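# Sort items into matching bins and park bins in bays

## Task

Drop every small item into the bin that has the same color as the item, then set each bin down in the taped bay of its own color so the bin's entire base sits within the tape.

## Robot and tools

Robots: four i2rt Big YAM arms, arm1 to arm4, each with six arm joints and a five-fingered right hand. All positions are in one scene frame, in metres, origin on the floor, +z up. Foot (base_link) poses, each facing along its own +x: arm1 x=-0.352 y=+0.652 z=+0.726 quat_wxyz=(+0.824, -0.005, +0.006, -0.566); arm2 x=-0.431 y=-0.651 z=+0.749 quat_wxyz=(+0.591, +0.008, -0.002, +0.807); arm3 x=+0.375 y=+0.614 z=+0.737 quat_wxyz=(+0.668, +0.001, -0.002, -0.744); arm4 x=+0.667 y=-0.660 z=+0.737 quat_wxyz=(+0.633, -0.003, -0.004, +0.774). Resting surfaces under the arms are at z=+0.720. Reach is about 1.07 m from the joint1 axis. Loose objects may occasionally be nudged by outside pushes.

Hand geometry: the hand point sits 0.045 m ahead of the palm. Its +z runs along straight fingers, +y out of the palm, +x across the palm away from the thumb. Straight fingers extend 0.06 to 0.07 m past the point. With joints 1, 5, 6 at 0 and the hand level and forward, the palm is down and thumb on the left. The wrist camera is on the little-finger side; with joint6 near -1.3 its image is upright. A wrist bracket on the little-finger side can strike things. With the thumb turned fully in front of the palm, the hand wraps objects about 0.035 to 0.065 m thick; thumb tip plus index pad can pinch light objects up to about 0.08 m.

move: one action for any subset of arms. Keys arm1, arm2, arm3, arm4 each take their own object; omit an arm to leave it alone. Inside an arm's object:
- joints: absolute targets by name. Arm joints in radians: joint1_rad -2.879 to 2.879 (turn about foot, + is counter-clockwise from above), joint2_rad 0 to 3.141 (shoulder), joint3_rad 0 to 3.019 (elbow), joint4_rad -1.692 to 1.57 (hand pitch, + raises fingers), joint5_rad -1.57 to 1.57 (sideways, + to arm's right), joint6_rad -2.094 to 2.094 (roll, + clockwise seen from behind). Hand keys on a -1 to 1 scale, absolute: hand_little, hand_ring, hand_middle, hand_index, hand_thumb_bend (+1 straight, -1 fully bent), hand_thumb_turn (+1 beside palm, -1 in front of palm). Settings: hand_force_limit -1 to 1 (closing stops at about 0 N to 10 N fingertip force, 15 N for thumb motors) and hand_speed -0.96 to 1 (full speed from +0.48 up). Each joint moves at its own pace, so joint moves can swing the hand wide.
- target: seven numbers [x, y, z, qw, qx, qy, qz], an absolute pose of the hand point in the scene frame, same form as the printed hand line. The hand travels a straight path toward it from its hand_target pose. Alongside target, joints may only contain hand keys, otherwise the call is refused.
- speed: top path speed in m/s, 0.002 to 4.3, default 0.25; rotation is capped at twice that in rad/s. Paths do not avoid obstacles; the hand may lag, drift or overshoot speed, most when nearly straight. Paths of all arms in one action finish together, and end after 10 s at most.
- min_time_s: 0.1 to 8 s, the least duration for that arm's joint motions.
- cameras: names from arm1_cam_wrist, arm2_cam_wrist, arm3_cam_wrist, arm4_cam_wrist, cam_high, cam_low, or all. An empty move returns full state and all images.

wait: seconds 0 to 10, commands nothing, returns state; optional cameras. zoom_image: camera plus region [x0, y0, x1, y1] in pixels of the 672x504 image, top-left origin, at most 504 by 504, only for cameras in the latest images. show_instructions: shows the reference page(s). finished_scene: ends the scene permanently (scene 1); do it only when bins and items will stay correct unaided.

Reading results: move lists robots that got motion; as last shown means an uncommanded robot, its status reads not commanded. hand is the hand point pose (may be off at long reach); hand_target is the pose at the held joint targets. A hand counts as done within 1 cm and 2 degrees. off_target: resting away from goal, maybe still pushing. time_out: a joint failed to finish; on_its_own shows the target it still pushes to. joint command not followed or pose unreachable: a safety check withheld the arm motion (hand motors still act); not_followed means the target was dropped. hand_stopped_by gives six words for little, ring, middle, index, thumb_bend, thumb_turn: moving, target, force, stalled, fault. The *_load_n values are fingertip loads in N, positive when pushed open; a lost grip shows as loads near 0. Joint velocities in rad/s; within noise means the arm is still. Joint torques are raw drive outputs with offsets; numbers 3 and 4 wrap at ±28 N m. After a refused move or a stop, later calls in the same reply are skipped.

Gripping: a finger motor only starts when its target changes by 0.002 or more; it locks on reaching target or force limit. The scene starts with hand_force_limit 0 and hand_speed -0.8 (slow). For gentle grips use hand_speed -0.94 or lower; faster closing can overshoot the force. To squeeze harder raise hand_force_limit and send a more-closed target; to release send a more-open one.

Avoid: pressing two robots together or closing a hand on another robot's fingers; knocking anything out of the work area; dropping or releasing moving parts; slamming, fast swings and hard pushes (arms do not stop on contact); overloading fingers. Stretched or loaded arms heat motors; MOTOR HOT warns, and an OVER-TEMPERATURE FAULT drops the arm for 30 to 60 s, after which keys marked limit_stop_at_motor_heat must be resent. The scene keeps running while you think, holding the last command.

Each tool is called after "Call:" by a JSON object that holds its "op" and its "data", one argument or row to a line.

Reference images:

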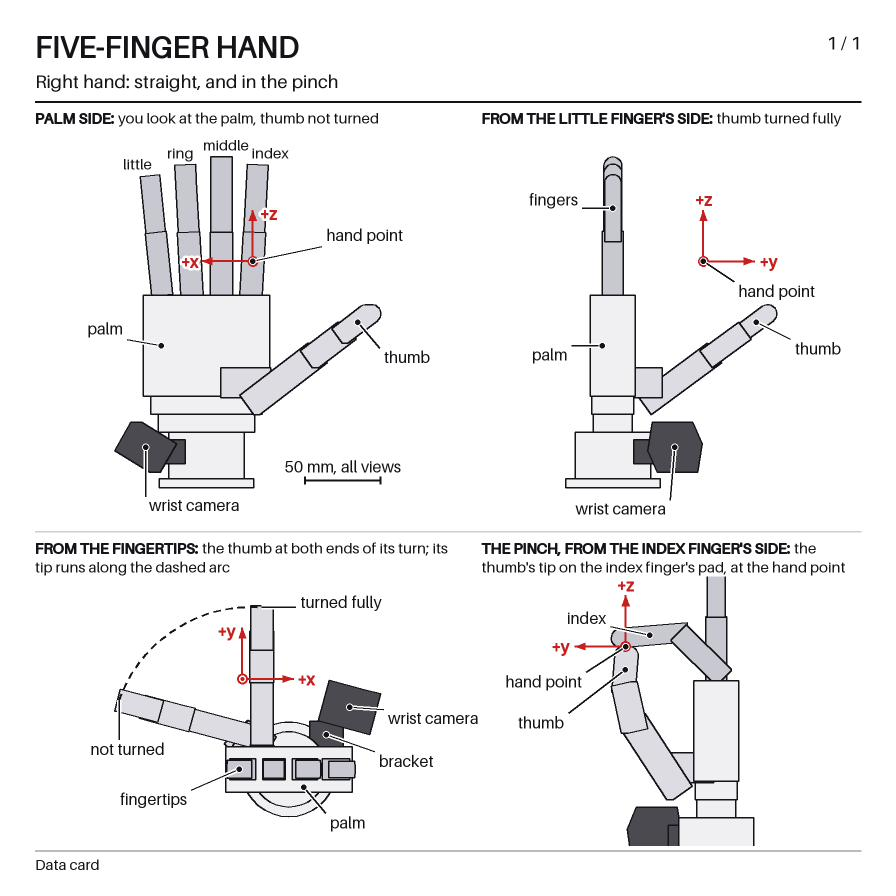

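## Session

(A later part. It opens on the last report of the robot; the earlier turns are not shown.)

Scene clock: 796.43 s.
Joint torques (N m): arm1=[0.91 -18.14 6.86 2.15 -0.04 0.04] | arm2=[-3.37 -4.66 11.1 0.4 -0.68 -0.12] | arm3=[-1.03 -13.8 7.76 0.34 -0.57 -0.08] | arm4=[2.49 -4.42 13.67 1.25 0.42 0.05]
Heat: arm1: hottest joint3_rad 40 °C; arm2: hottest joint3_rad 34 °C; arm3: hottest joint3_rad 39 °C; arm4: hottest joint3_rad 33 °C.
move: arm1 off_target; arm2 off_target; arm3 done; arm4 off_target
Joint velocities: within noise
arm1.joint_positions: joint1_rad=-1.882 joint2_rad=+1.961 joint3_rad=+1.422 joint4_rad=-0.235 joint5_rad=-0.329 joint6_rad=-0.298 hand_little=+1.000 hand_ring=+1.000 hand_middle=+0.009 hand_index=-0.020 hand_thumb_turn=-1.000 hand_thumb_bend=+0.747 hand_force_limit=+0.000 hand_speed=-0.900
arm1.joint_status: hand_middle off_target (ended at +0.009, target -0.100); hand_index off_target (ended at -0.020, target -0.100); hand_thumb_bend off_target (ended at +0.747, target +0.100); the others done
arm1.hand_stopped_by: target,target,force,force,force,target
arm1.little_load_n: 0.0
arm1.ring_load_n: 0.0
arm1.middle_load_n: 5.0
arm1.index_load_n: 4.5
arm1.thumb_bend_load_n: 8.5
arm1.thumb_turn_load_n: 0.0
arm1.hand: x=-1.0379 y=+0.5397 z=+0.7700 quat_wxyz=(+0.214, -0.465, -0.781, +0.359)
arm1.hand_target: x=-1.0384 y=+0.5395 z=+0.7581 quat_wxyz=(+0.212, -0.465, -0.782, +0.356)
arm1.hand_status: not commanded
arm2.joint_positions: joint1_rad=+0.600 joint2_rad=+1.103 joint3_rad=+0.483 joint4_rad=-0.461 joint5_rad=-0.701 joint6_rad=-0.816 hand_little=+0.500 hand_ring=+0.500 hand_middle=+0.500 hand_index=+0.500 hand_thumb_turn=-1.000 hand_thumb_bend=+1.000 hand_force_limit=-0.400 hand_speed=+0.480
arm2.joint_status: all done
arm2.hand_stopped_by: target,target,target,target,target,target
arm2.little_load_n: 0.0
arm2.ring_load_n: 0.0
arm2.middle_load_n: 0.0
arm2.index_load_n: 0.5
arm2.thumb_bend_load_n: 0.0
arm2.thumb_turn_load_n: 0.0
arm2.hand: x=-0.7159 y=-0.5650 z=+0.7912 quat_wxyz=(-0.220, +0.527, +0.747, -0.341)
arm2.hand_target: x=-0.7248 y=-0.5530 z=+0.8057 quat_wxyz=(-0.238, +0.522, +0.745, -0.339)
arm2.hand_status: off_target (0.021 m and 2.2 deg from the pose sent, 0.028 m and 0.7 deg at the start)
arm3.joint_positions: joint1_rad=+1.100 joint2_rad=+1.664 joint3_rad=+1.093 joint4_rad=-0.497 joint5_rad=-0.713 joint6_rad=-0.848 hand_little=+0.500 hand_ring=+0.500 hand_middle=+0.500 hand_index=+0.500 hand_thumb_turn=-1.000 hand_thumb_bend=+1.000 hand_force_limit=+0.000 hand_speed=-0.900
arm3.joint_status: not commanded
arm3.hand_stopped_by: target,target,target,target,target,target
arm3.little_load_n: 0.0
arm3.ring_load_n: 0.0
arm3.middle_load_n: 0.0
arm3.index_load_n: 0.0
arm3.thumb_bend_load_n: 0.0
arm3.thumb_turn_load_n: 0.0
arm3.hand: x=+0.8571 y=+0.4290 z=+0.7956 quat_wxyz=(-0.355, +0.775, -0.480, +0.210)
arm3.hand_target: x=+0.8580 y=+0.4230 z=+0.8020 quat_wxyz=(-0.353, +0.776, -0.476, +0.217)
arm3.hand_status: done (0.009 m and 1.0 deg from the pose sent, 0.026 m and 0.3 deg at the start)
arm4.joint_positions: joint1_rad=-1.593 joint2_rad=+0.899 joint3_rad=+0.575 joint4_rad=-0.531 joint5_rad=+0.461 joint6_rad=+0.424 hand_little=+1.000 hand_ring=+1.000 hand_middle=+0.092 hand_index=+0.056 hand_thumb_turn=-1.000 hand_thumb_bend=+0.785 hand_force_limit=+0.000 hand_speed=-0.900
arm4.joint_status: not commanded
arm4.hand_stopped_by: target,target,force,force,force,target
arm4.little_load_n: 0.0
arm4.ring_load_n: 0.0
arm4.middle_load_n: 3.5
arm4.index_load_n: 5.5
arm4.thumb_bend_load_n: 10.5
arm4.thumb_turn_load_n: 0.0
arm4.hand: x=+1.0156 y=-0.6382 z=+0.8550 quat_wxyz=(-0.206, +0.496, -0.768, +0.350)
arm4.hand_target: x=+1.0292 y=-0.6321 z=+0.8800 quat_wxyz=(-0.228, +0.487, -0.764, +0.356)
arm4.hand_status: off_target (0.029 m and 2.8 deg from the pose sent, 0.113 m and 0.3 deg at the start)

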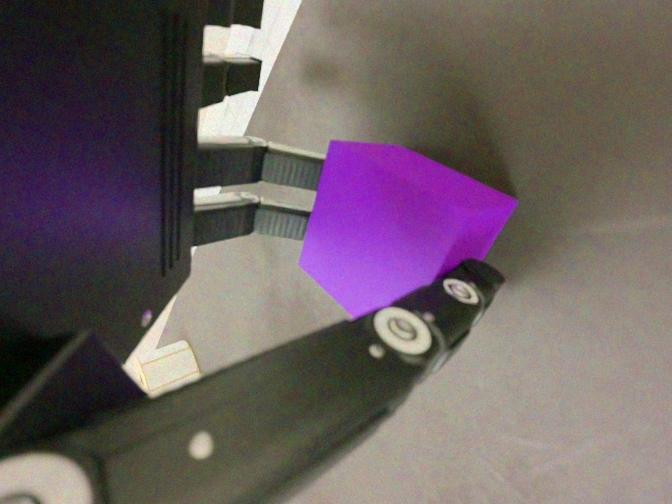

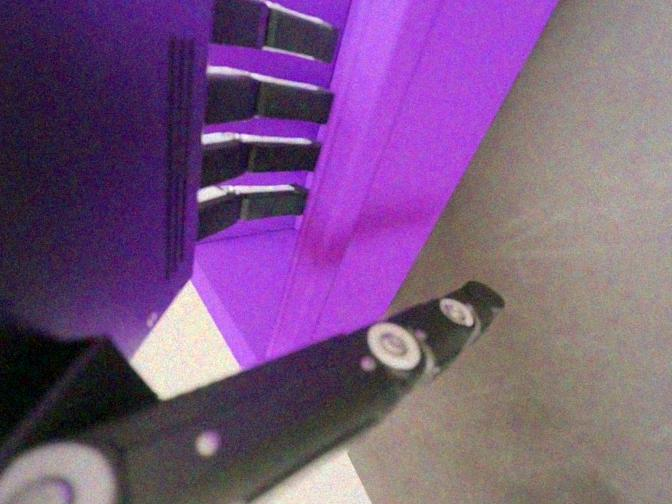

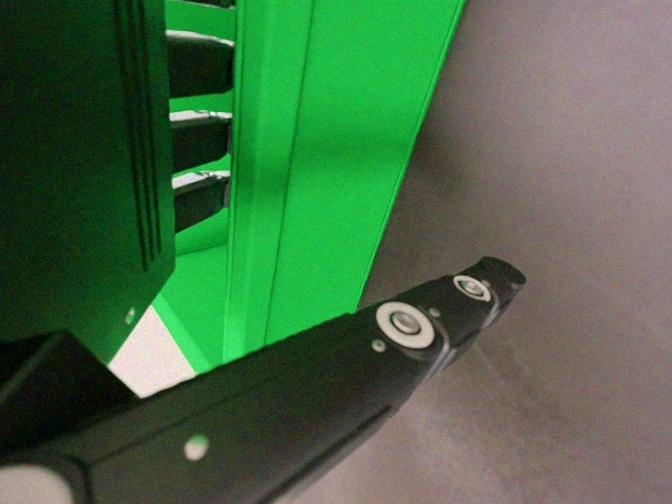

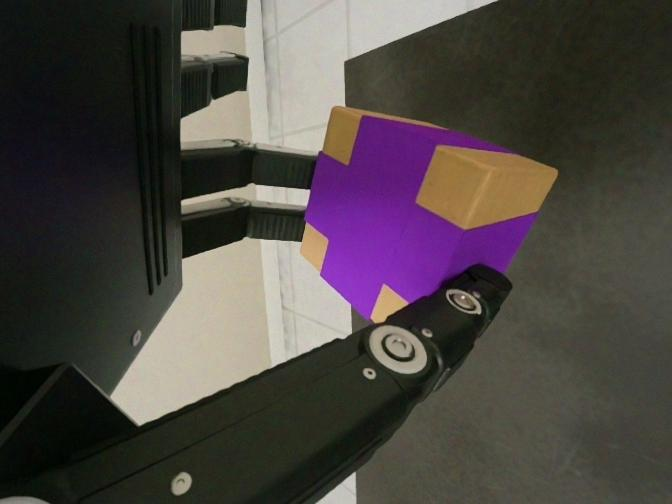

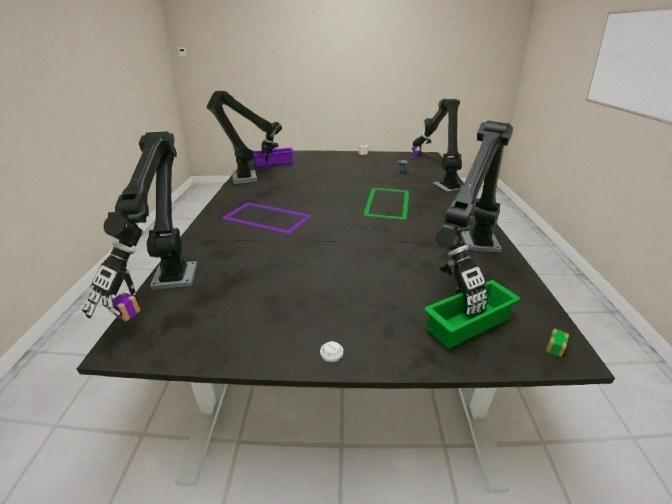

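Call:
{"op": "move", "data": {
  "arm1": {"target": [-1.0, 0.53, 0.92, 0.2120, -0.4652, -0.7820, 0.3564], "speed": 0.12},
  "arm2": {"target": [-0.727, -0.545, 0.820, 0.2378, -0.5219, -0.7453, 0.3396], "speed": 0.05, "joints": {"hand_speed": -0.9, "hand_index": -0.5, "hand_middle": -0.5, "hand_ring": -0.5, "hand_little": -0.5, "hand_thumb_bend": -0.2}},
  "arm3": {"target": [0.858, 0.423, 0.814, 0.3535, -0.7758, 0.4755, -0.2167], "speed": 0.05, "joints": {"hand_force_limit": -0.4, "hand_index": -0.5, "hand_middle": -0.5, "hand_ring": -0.5, "hand_little": -0.5, "hand_thumb_bend": -0.2}},
  "arm4": {"joints": {"joint1_rad": 0.9}, "min_time_s": 4},
  "cameras": ["all"]
}}

Scene clock: 835.20 s.
Joint torques (N m): arm1=[1.61 -18.43 11.37 1.05 -0.02 0.15] | arm2=[-3.31 -4.89 12.22 0.39 -0.62 -0.08] | arm3=[-1.03 -13.86 8.65 0.35 -0.48 -0.04] | arm4=[2.37 -4.54 13.61 1.21 0.4 0.05]
Heat: arm1: hottest joint3_rad 41 °C; arm2: hottest joint3_rad 37 °C; arm3: hottest joint3_rad 40 °C; arm4: hottest joint3_rad 36 °C.
move: arm1 off_target; arm2 off_target; arm3 off_target; arm4 done
Joint velocities: within noise
arm1.joint_positions: joint1_rad=-1.871 joint2_rad=+1.742 joint3_rad=+1.460 joint4_rad=-0.546 joint5_rad=-0.316 joint6_rad=-0.292 hand_little=+1.000 hand_ring=+1.000 hand_middle=+0.009 hand_index=-0.020 hand_thumb_turn=-1.000 hand_thumb_bend=+0.747 hand_force_limit=+0.000 hand_speed=-0.900
arm1.joint_status: not commanded
arm1.hand_stopped_by: target,target,force,force,force,target
arm1.little_load_n: 0.0
arm1.ring_load_n: 0.0
arm1.middle_load_n: 5.0
arm1.index_load_n: 4.5
arm1.thumb_bend_load_n: 8.0
arm1.thumb_turn_load_n: 0.0
arm1.hand: x=-0.9869 y=+0.5372 z=+0.8890 quat_wxyz=(+0.195, -0.474, -0.788, +0.342)
arm1.hand_target: x=-0.9986 y=+0.5302 z=+0.9202 quat_wxyz=(+0.212, -0.465, -0.782, +0.357)
arm1.hand_status: off_target (0.034 m and 2.9 deg from the pose sent, 0.155 m and 0.3 deg at the start)
arm2.joint_positions: joint1_rad=+0.583 joint2_rad=+1.097 joint3_rad=+0.513 joint4_rad=-0.522 joint5_rad=-0.711 joint6_rad=-0.840 hand_little=-0.500 hand_ring=-0.499 hand_middle=-0.392 hand_index=-0.485 hand_thumb_turn=-1.000 hand_thumb_bend=+0.514 hand_force_limit=-0.400 hand_speed=-0.900
arm2.joint_status: hand_middle off_target (ended at -0.392, target -0.500); hand_thumb_bend off_target (ended at +0.514, target -0.200); the others done
arm2.hand_stopped_by: target,target,force,force,force,target
arm2.little_load_n: 0.0
arm2.ring_load_n: 2.0
arm2.middle_load_n: 2.0
arm2.index_load_n: 4.0
arm2.thumb_bend_load_n: 5.0
arm2.thumb_turn_load_n: 1.0
arm2.hand: x=-0.7145 y=-0.5606 z=+0.8008 quat_wxyz=(-0.215, +0.528, +0.747, -0.342)
arm2.hand_target: x=-0.7266 y=-0.5454 z=+0.8199 quat_wxyz=(-0.238, +0.522, +0.745, -0.339)
arm2.hand_status: off_target (0.028 m and 2.8 deg from the pose sent, 0.037 m and 2.2 deg at the start)
arm3.joint_positions: joint1_rad=+1.100 joint2_rad=+1.648 joint3_rad=+1.093 joint4_rad=-0.530 joint5_rad=-0.715 joint6_rad=-0.851 hand_little=-0.500 hand_ring=-0.500 hand_middle=-0.411 hand_index=-0.500 hand_thumb_turn=-1.000 hand_thumb_bend=+0.480 hand_force_limit=-0.400 hand_speed=-0.900
arm3.joint_status: hand_middle off_target (ended at -0.411, target -0.500); hand_thumb_bend off_target (ended at +0.480, target -0.200); the others done
arm3.hand_stopped_by: target,target,force,target,force,target
arm3.little_load_n: 0.0
arm3.ring_load_n: 0.0
arm3.middle_load_n: 1.5
arm3.index_load_n: 0.5
arm3.thumb_bend_load_n: 5.0
arm3.thumb_turn_load_n: 2.0
arm3.hand: x=+0.8517 y=+0.4328 z=+0.8017 quat_wxyz=(-0.355, +0.775, -0.481, +0.203)
arm3.hand_target: x=+0.8578 y=+0.4231 z=+0.8142 quat_wxyz=(-0.353, +0.776, -0.476, +0.217)
arm3.hand_status: off_target (0.017 m and 1.8 deg from the pose sent, 0.019 m and 1.0 deg at the start)
arm4.joint_positions: joint1_rad=+0.890 joint2_rad=+0.899 joint3_rad=+0.575 joint4_rad=-0.531 joint5_rad=+0.462 joint6_rad=+0.424 hand_little=+1.000 hand_ring=+1.000 hand_middle=+0.092 hand_index=+0.056 hand_thumb_turn=-1.000 hand_thumb_bend=+0.785 hand_force_limit=+0.000 hand_speed=-0.900
arm4.joint_status: all done
arm4.hand_stopped_by: target,target,force,force,force,target
arm4.little_load_n: 0.0
arm4.ring_load_n: 0.0
arm4.middle_load_n: 3.5
arm4.index_load_n: 5.5
arm4.thumb_bend_load_n: 10.5
arm4.thumb_turn_load_n: 0.0
arm4.hand: x=+0.3766 y=-0.4643 z=+0.8498 quat_wxyz=(-0.395, +0.888, +0.224, -0.074)
arm4.hand_target: x=+0.3618 y=-0.4605 z=+0.8745 quat_wxyz=(-0.408, +0.882, +0.217, -0.092)
arm4.hand_status: not commanded
pictures: arm1_cam_wrist, arm2_cam_wrist, arm3_cam_wrist, arm4_cam_wrist, cam_high, cam_low

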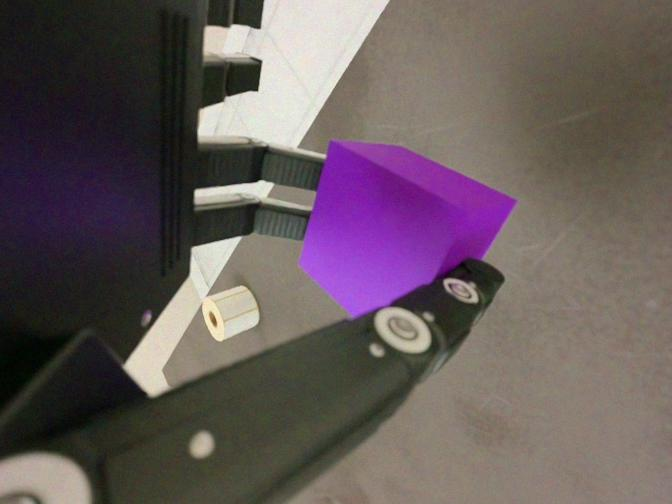

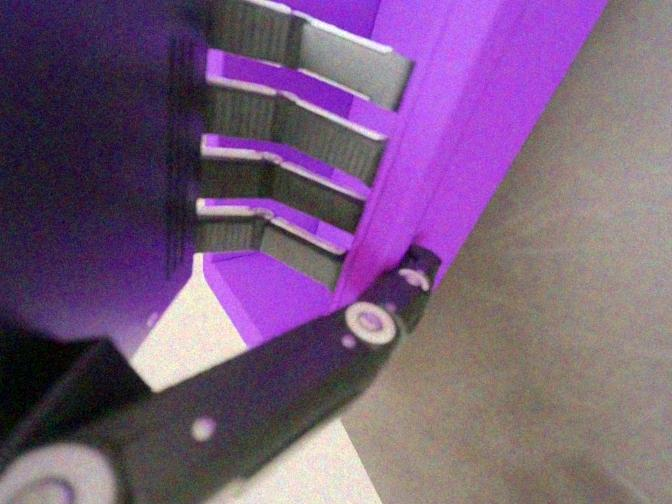

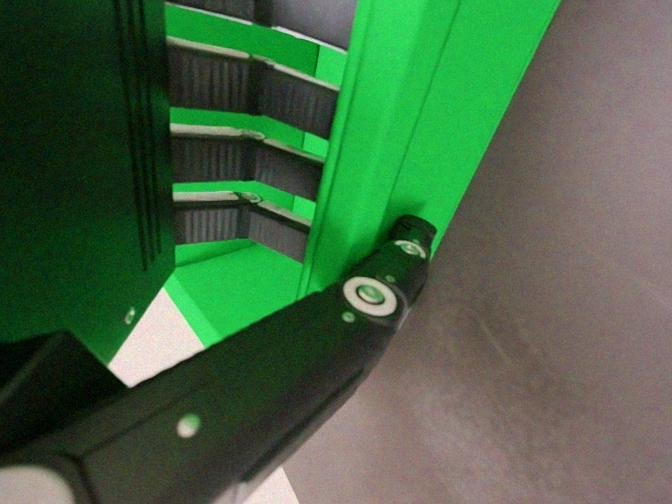

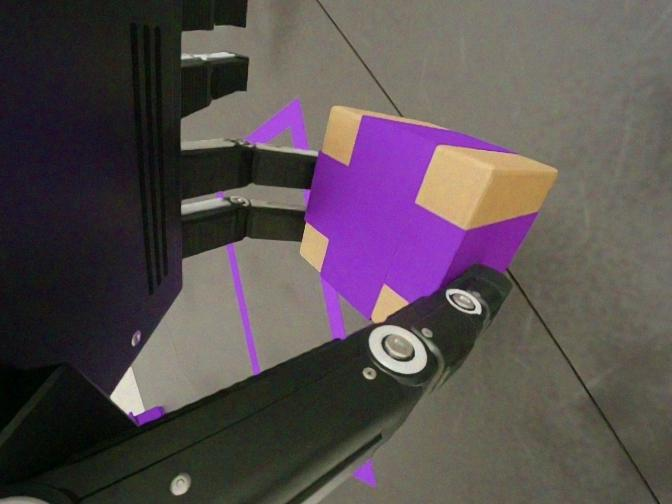

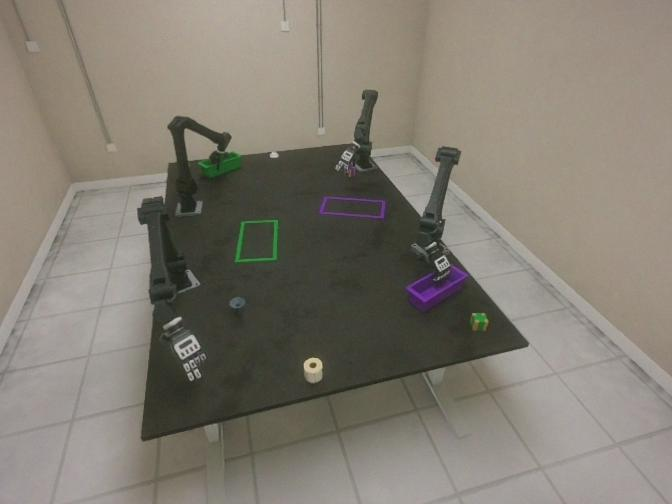

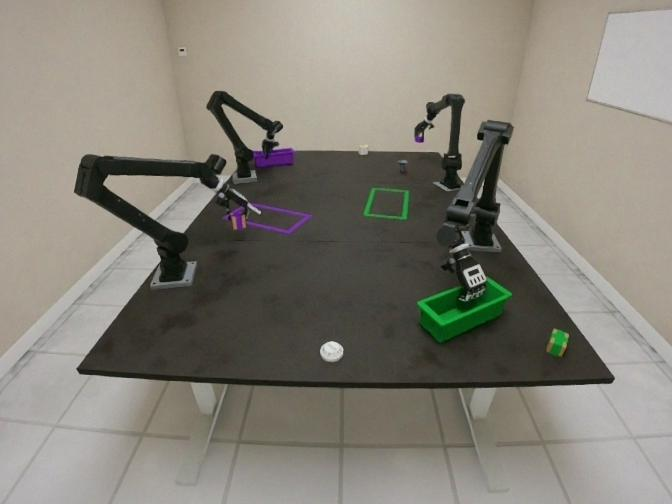

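Call:
{"op": "move", "data": {
  "arm1": {"target": [-0.46, 0.12, 0.93, 0, 0, -0.9099, 0.4147], "speed": 0.3},
  "arm2": {"target": [-0.696, -0.43, 0.812, 0.3396, -0.7453, -0.5219, 0.2378], "speed": 0.15, "joints": {"hand_force_limit": 0, "hand_index": -0.8, "hand_middle": -0.8, "hand_ring": -0.8, "hand_little": -0.8, "hand_thumb_bend": -0.4}},
  "arm3": {"target": [0.75, 0.35, 0.808, 0.3180, -0.6980, 0.5800, -0.2640], "speed": 0.12, "joints": {"hand_force_limit": 0, "hand_index": -0.8, "hand_middle": -0.8, "hand_ring": -0.8, "hand_little": -0.8, "hand_thumb_bend": -0.4}},
  "arm4": {"target": [0.45, -0.52, 0.98, 0.395, -0.888, -0.224, 0.074], "speed": 0.2},
  "cameras": ["all"]
}}

Scene clock: 944.00 s.
Joint torques (N m): arm1=[0.73 -11.4 11.67 2.21 0.04 0.16] | arm2=[-3.25 -4.13 9.25 1.99 -0.1 -0.02] | arm3=[-0.73 -12.22 6.8 1.48 -0.44 0.15] | arm4=[2.55 -0.5 13.98 1.14 0.55 0.02]
Heat: arm1: hottest joint3_rad 49 °C; arm2: hottest joint3_rad 41 °C; arm3: hottest joint3_rad 41 °C; arm4: hottest joint3_rad 40 °C.
move: arm1 off_target; arm2 off_target; arm3 off_target; arm4 off_target
Joint velocities: within noise
arm1.joint_positions: joint1_rad=-0.694 joint2_rad=+1.380 joint3_rad=+1.102 joint4_rad=-0.523 joint5_rad=-0.257 joint6_rad=-0.216 hand_little=+1.000 hand_ring=+1.000 hand_middle=+0.009 hand_index=-0.020 hand_thumb_turn=-1.000 hand_thumb_bend=+0.747 hand_force_limit=+0.000 hand_speed=-0.900
arm1.joint_status: not commanded
arm1.hand_stopped_by: target,target,force,force,force,target
arm1.little_load_n: 0.0
arm1.ring_load_n: 0.0
arm1.middle_load_n: 5.0
arm1.index_load_n: 5.0
arm1.thumb_bend_load_n: 8.5
arm1.thumb_turn_load_n: 0.0
arm1.hand: x=-0.4534 y=+0.1420 z=+0.9077 quat_wxyz=(-0.007, +0.000, -0.921, +0.391)
arm1.hand_target: x=-0.4597 y=+0.1216 z=+0.9304 quat_wxyz=(+0.000, +0.000, -0.910, +0.415)
arm1.hand_status: off_target (0.032 m and 3.1 deg from the pose sent, 0.673 m and 61.7 deg at the start)
arm2.joint_positions: joint1_rad=+0.334 joint2_rad=+1.063 joint3_rad=+0.479 joint4_rad=-0.276 joint5_rad=-0.442 joint6_rad=-0.419 hand_little=-0.800 hand_ring=-0.552 hand_middle=-0.428 hand_index=-0.511 hand_thumb_turn=-1.000 hand_thumb_bend=+0.506 hand_force_limit=+0.000 hand_speed=-0.900
arm2.joint_status: hand_ring off_target (ended at -0.552, target -0.800); hand_middle off_target (ended at -0.428, target -0.800); hand_index off_target (ended at -0.511, target -0.800); hand_thumb_bend off_target (ended at +0.506, target -0.400); the others done
arm2.hand_stopped_by: target,force,force,force,force,target
arm2.little_load_n: 0.0
arm2.ring_load_n: 5.0
arm2.middle_load_n: 2.5
arm2.index_load_n: 3.0
arm2.thumb_bend_load_n: 8.5
arm2.thumb_turn_load_n: 1.0
arm2.hand: x=-0.6946 y=-0.4416 z=+0.8062 quat_wxyz=(-0.322, +0.747, +0.528, -0.242)
arm2.hand_target: x=-0.6958 y=-0.4303 z=+0.8122 quat_wxyz=(-0.340, +0.745, +0.522, -0.238)
arm2.hand_status: off_target (0.013 m and 2.2 deg from the pose sent, 0.132 m and 40.7 deg at the start)
arm3.joint_positions: joint1_rad=+0.836 joint2_rad=+1.511 joint3_rad=+0.923 joint4_rad=-0.489 joint5_rad=-0.703 joint6_rad=-0.847 hand_little=-0.800 hand_ring=-0.553 hand_middle=-0.427 hand_index=-0.525 hand_thumb_turn=-1.000 hand_thumb_bend=+0.476 hand_force_limit=+0.000 hand_speed=-0.900
arm3.joint_status: hand_ring off_target (ended at -0.553, target -0.800); hand_middle off_target (ended at -0.427, target -0.800); hand_index off_target (ended at -0.525, target -0.800); hand_thumb_bend off_target (ended at +0.476, target -0.400); the others done
arm3.hand_stopped_by: target,force,force,force,force,target
arm3.little_load_n: 0.0
arm3.ring_load_n: 4.5
arm3.middle_load_n: 3.0
arm3.index_load_n: 6.5
arm3.thumb_bend_load_n: 9.5
arm3.thumb_turn_load_n: 2.5
arm3.hand: x=+0.7490 y=+0.3553 z=+0.8002 quat_wxyz=(-0.321, +0.704, -0.582, +0.251)
arm3.hand_target: x=+0.7499 y=+0.3499 z=+0.8080 quat_wxyz=(-0.319, +0.700, -0.582, +0.265)
arm3.hand_status: done (0.010 m and 1.7 deg from the pose sent, 0.131 m and 16.6 deg at the start)
arm4.joint_positions: joint1_rad=+0.969 joint2_rad=+0.576 joint3_rad=+0.751 joint4_rad=-1.113 joint5_rad=+0.514 joint6_rad=+0.492 hand_little=+1.000 hand_ring=+1.000 hand_middle=+0.092 hand_index=+0.056 hand_thumb_turn=-1.000 hand_thumb_bend=+0.785 hand_force_limit=+0.000 hand_speed=-0.900
arm4.joint_status: not commanded
arm4.hand_stopped_by: target,target,force,force,force,target
arm4.little_load_n: 0.0
arm4.ring_load_n: 0.0
arm4.middle_load_n: 3.5
arm4.index_load_n: 5.5
arm4.thumb_bend_load_n: 10.5
arm4.thumb_turn_load_n: 0.0
arm4.hand: x=+0.4576 y=-0.5204 z=+0.9547 quat_wxyz=(-0.381, +0.893, +0.232, -0.055)
arm4.hand_target: x=+0.4506 y=-0.5201 z=+0.9795 quat_wxyz=(-0.395, +0.888, +0.224, -0.074)
arm4.hand_status: off_target (0.026 m and 2.9 deg from the pose sent, 0.160 m and 0.0 deg at the start)
pictures: arm1_cam_wrist, arm2_cam_wrist, arm3_cam_wrist, arm4_cam_wrist, cam_high, cam_low

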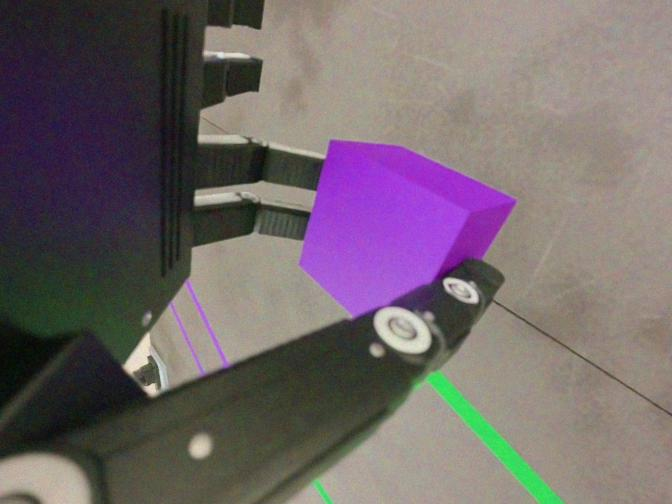

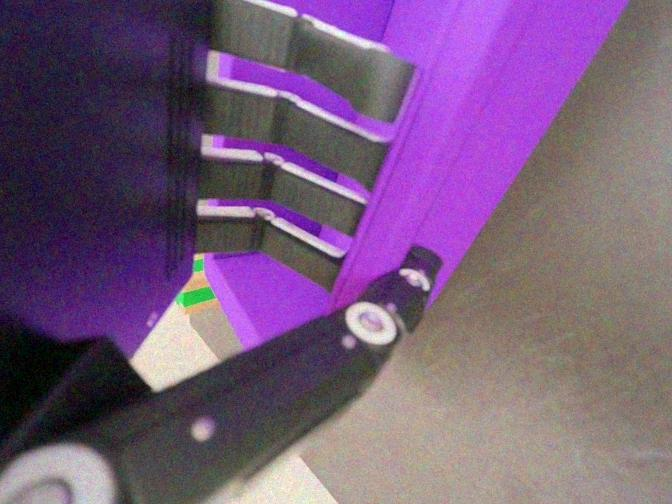

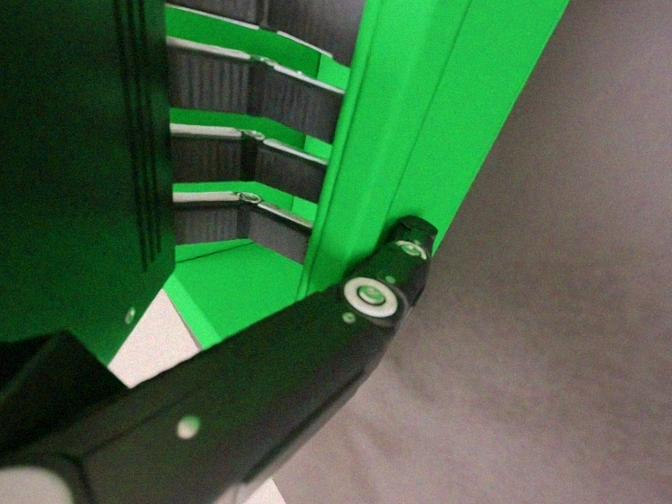

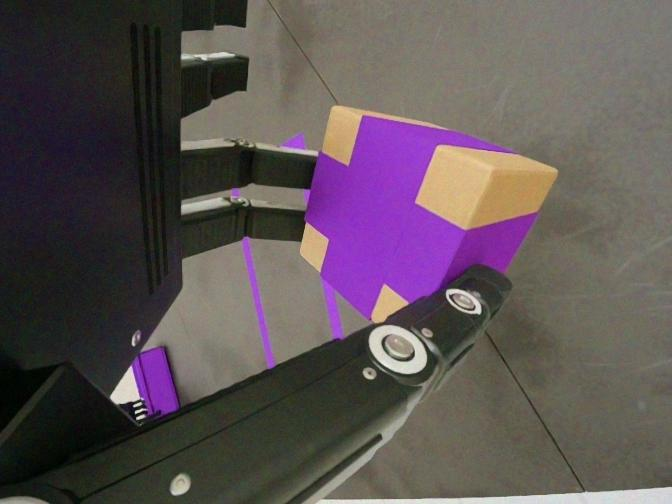

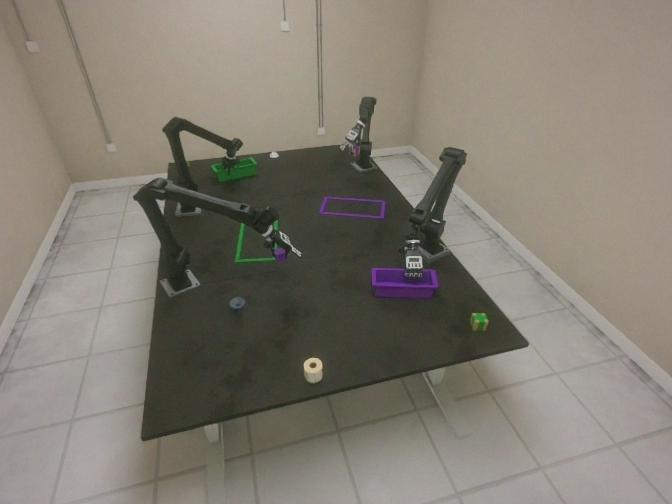

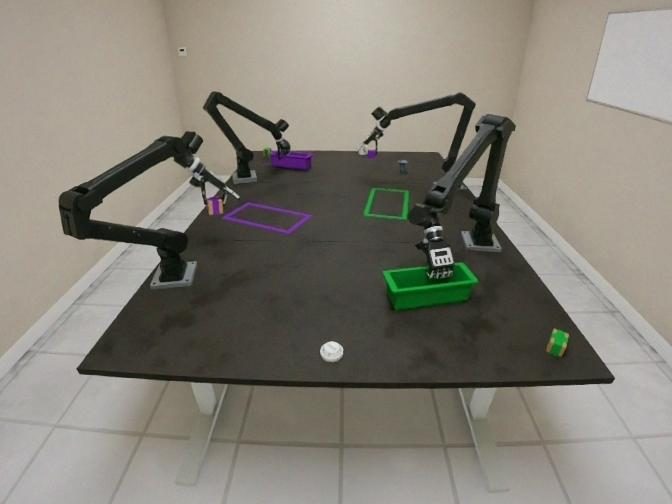

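Call:
{"op": "move", "data": {
  "arm1": {"target": [-0.455, 0.13, 0.768, 0, 0, -0.9099, 0.4147], "speed": 0.12},
  "arm2": {"target": [-0.599, -0.306, 0.812, 0.4005, -0.8789, -0.2355, 0.1073], "speed": 0.15},
  "arm3": {"target": [0.641, 0.271, 0.808, 0.2801, -0.6147, 0.6709, -0.3057], "speed": 0.15},
  "cameras": ["arm1_cam_wrist", "cam_high"]
}}

Call:
{"op": "move", "data": {
  "arm2": {"target": [-0.442, -0.2215, 0.812, 0.4131, -0.9064, 0.0793, -0.0361], "speed": 0.15},
  "arm3": {"target": [0.431, 0.217, 0.808, 0.1818, -0.3988, 0.8178, -0.3727], "speed": 0.15},
  "cameras": ["all"]
}}

Scene clock: 964.00 s.
Joint torques (N m): arm1=[1.49 -12.34 6.35 2.36 0.04 0.15] | arm2=[-3.43 -3.08 11.85 1.7 0.23 -0.05] | arm3=[-0.91 -11.4 6.95 0.5 -0.73 -0.11] | arm4=[2.61 -0.44 14.01 1.11 0.54 0.05]
Heat: arm1: hottest joint3_rad 47 °C; arm2: hottest joint3_rad 40 °C; arm3: hottest joint3_rad 41 °C; arm4: hottest joint3_rad 39 °C.
move: arm1 done; arm2 off_target; arm3 done
Joint velocities: within noise
arm1.joint_positions: joint1_rad=-0.694 joint2_rad=+1.563 joint3_rad=+0.872 joint4_rad=-0.062 joint5_rad=-0.250 joint6_rad=-0.209 hand_little=+1.000 hand_ring=+1.000 hand_middle=+0.009 hand_index=-0.020 hand_thumb_turn=-1.000 hand_thumb_bend=+0.747 hand_force_limit=+0.000 hand_speed=-0.900
arm1.joint_status: not commanded
arm1.hand_stopped_by: target,target,force,force,force,target
arm1.little_load_n: 0.0
arm1.ring_load_n: 0.0
arm1.middle_load_n: 5.0
arm1.index_load_n: 4.5
arm1.thumb_bend_load_n: 8.0
arm1.thumb_turn_load_n: 0.0
arm1.hand: x=-0.4590 y=+0.1343 z=+0.7705 quat_wxyz=(+0.001, -0.001, -0.912, +0.411)
arm1.hand_target: x=-0.4550 y=+0.1301 z=+0.7682 quat_wxyz=(+0.000, +0.000, -0.910, +0.415)
arm1.hand_status: done (0.006 m and 0.5 deg from the pose sent, 0.140 m and 3.1 deg at the start)
arm2.joint_positions: joint1_rad=+0.032 joint2_rad=+1.099 joint3_rad=+0.471 joint4_rad=-0.146 joint5_rad=-0.158 joint6_rad=-0.135 hand_little=-0.800 hand_ring=-0.552 hand_middle=-0.428 hand_index=-0.511 hand_thumb_turn=-1.000 hand_thumb_bend=+0.507 hand_force_limit=+0.000 hand_speed=-0.900
arm2.joint_status: not commanded
arm2.hand_stopped_by: target,force,force,force,force,target
arm2.little_load_n: 0.0
arm2.ring_load_n: 2.5
arm2.middle_load_n: 2.0
arm2.index_load_n: 0.0
arm2.thumb_bend_load_n: 12.0
arm2.thumb_turn_load_n: 0.0
arm2.hand: x=-0.6004 y=-0.3274 z=+0.8002 quat_wxyz=(-0.384, +0.883, +0.244, -0.115)
arm2.hand_target: x=-0.5985 y=-0.3071 z=+0.8126 quat_wxyz=(-0.401, +0.879, +0.236, -0.107)
arm2.hand_status: off_target (0.024 m and 2.3 deg from the pose sent, 0.166 m and 41.1 deg at the start)
arm3.joint_positions: joint1_rad=+0.523 joint2_rad=+1.462 joint3_rad=+0.871 joint4_rad=-0.497 joint5_rad=-0.715 joint6_rad=-0.867 hand_little=-0.800 hand_ring=-0.553 hand_middle=-0.427 hand_index=-0.525 hand_thumb_turn=-1.000 hand_thumb_bend=+0.476 hand_force_limit=+0.000 hand_speed=-0.900
arm3.joint_status: not commanded
arm3.hand_stopped_by: target,force,force,force,force,target
arm3.little_load_n: 0.0
arm3.ring_load_n: 4.5
arm3.middle_load_n: 2.5
arm3.index_load_n: 7.0
arm3.thumb_bend_load_n: 10.0
arm3.thumb_turn_load_n: 2.5
arm3.hand: x=+0.6429 y=+0.2734 z=+0.8003 quat_wxyz=(-0.282, +0.611, -0.678, +0.296)
arm3.hand_target: x=+0.6412 y=+0.2710 z=+0.8079 quat_wxyz=(-0.280, +0.615, -0.671, +0.306)
arm3.hand_status: done (0.008 m and 1.5 deg from the pose sent, 0.137 m and 16.5 deg at the start)
arm4: as last shown
arm4.joint_positions: joint1_rad=+0.969 joint2_rad=+0.576 joint3_rad=+0.751 joint4_rad=-1.113 joint5_rad=+0.514 joint6_rad=+0.493 hand_little=+1.000 hand_ring=+1.000 hand_middle=+0.092 hand_index=+0.056 hand_thumb_turn=-1.000 hand_thumb_bend=+0.785 hand_force_limit=+0.000 hand_speed=-0.900
arm4.hand: x=+0.4576 y=-0.5203 z=+0.9547 quat_wxyz=(-0.381, +0.893, +0.232, -0.055)
arm4.hand_target: x=+0.4506 y=-0.5200 z=+0.9795 quat_wxyz=(-0.395, +0.888, +0.224, -0.074)

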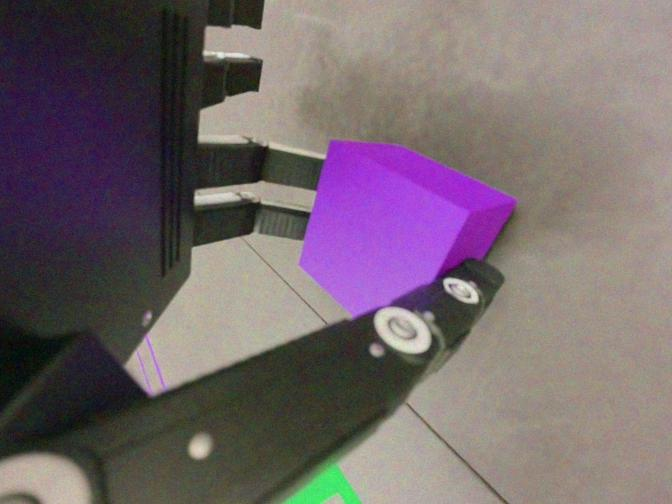

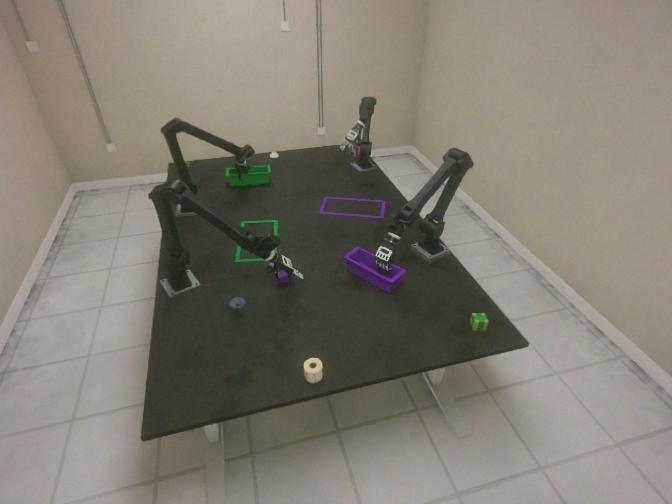

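Scene clock: 967.00 s.
Joint torques (N m): arm1=[1.49 -12.4 6.39 2.37 0.05 0.16] | arm2=[-3.31 -4.72 11.62 1.7 0.34 -0.11] | arm3=[-1.08 -10.17 7.21 1.43 -0.54 0.16] | arm4=[2.55 -0.44 14 1.1 0.54 0.05]
Heat: arm1: hottest joint3_rad 47 °C; arm2: hottest joint3_rad 40 °C; arm3: hottest joint3_rad 41 °C; arm4: hottest joint3_rad 39 °C.
move: arm2 off_target; arm3 off_target
Joint velocities: within noise
arm1, arm4: as last shown
arm1.middle_load_n: 4.5
arm2.joint_positions: joint1_rad=-0.284 joint2_rad=+1.214 joint3_rad=+0.555 joint4_rad=-0.107 joint5_rad=+0.134 joint6_rad=+0.119 hand_little=-0.800 hand_ring=-0.552 hand_middle=-0.428 hand_index=-0.511 hand_thumb_turn=-1.000 hand_thumb_bend=+0.508 hand_force_limit=+0.000 hand_speed=-0.900
arm2.joint_status: not commanded
arm2.hand_stopped_by: target,force,force,force,force,target
arm2.little_load_n: 0.0
arm2.ring_load_n: 3.0
arm2.middle_load_n: 2.5
arm2.index_load_n: 0.0
arm2.thumb_bend_load_n: 12.5
arm2.thumb_turn_load_n: 0.0
arm2.hand: x=-0.4509 y=-0.2400 z=+0.8009 quat_wxyz=(-0.399, +0.913, -0.073, +0.029)
arm2.hand_target: x=-0.4419 y=-0.2225 z=+0.8126 quat_wxyz=(-0.413, +0.906, -0.079, +0.036)
arm2.hand_status: off_target (0.023 m and 2.1 deg from the pose sent, 0.191 m and 41.3 deg at the start)
arm3.joint_positions: joint1_rad=-0.016 joint2_rad=+1.353 joint3_rad=+0.762 joint4_rad=-0.489 joint5_rad=-0.701 joint6_rad=-0.852 hand_little=-0.800 hand_ring=-0.553 hand_middle=-0.427 hand_index=-0.525 hand_thumb_turn=-1.000 hand_thumb_bend=+0.476 hand_force_limit=+0.000 hand_speed=-0.900
arm3.joint_status: not commanded
arm3.hand_stopped_by: target,force,force,force,force,target
arm3.little_load_n: 0.5
arm3.ring_load_n: 4.0
arm3.middle_load_n: 2.5
arm3.index_load_n: 7.0
arm3.thumb_bend_load_n: 9.5
arm3.thumb_turn_load_n: 2.5
arm3.hand: x=+0.4335 y=+0.2239 z=+0.7998 quat_wxyz=(-0.189, +0.402, -0.821, +0.359)
arm3.hand_target: x=+0.4311 y=+0.2172 z=+0.8080 quat_wxyz=(-0.182, +0.399, -0.818, +0.373)
arm3.hand_status: off_target (0.011 m and 1.9 deg from the pose sent, 0.219 m and 32.6 deg at the start)
arm4.index_load_n: 6.0
pictures: arm1_cam_wrist, arm2_cam_wrist, arm3_cam_wrist, arm4_cam_wrist, cam_high, cam_low

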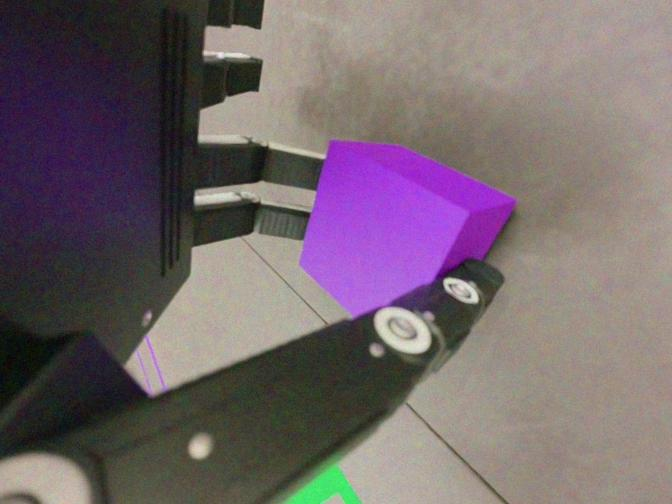

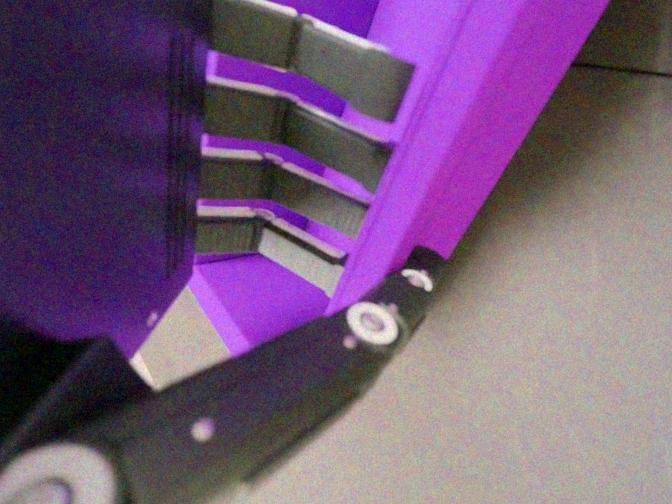

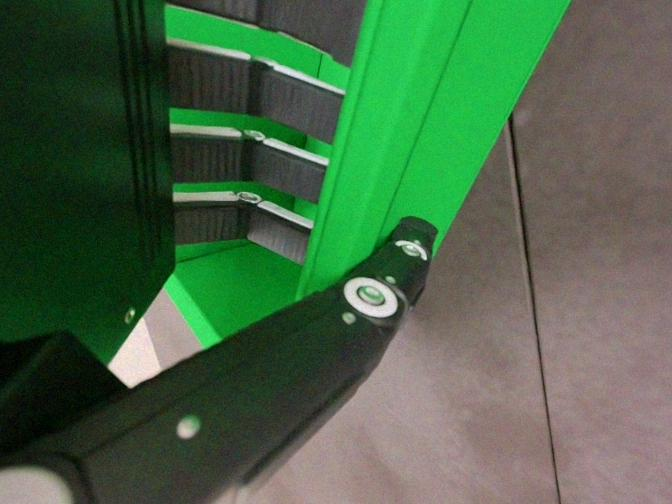

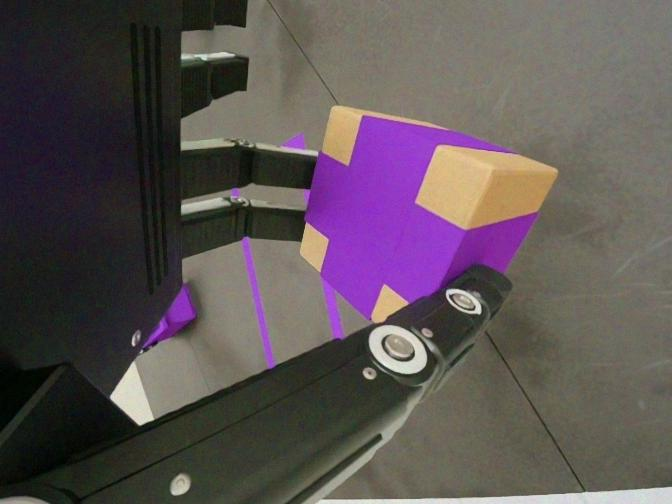

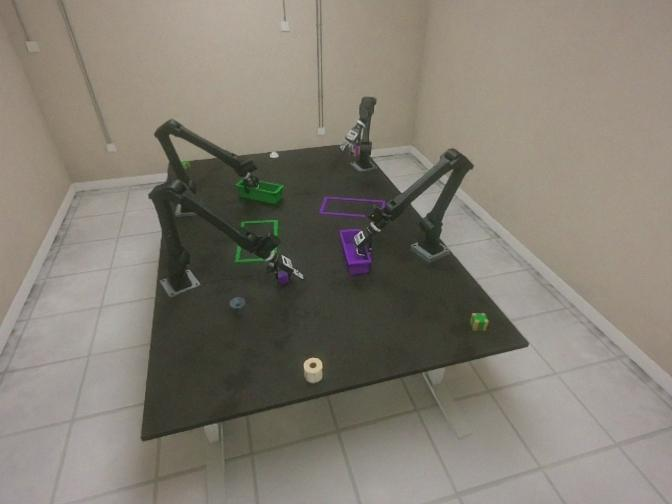

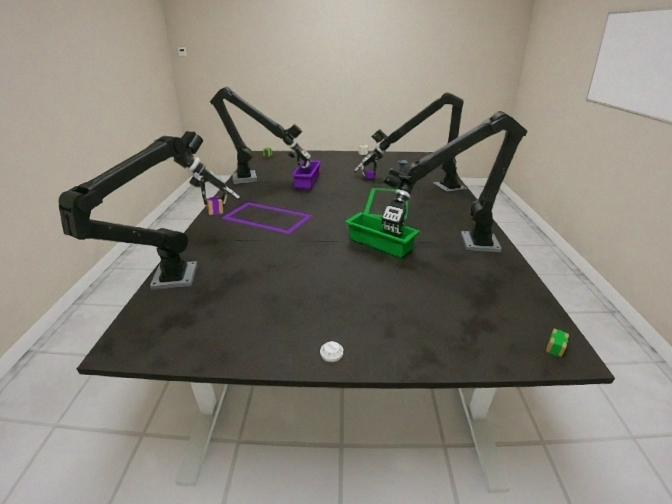

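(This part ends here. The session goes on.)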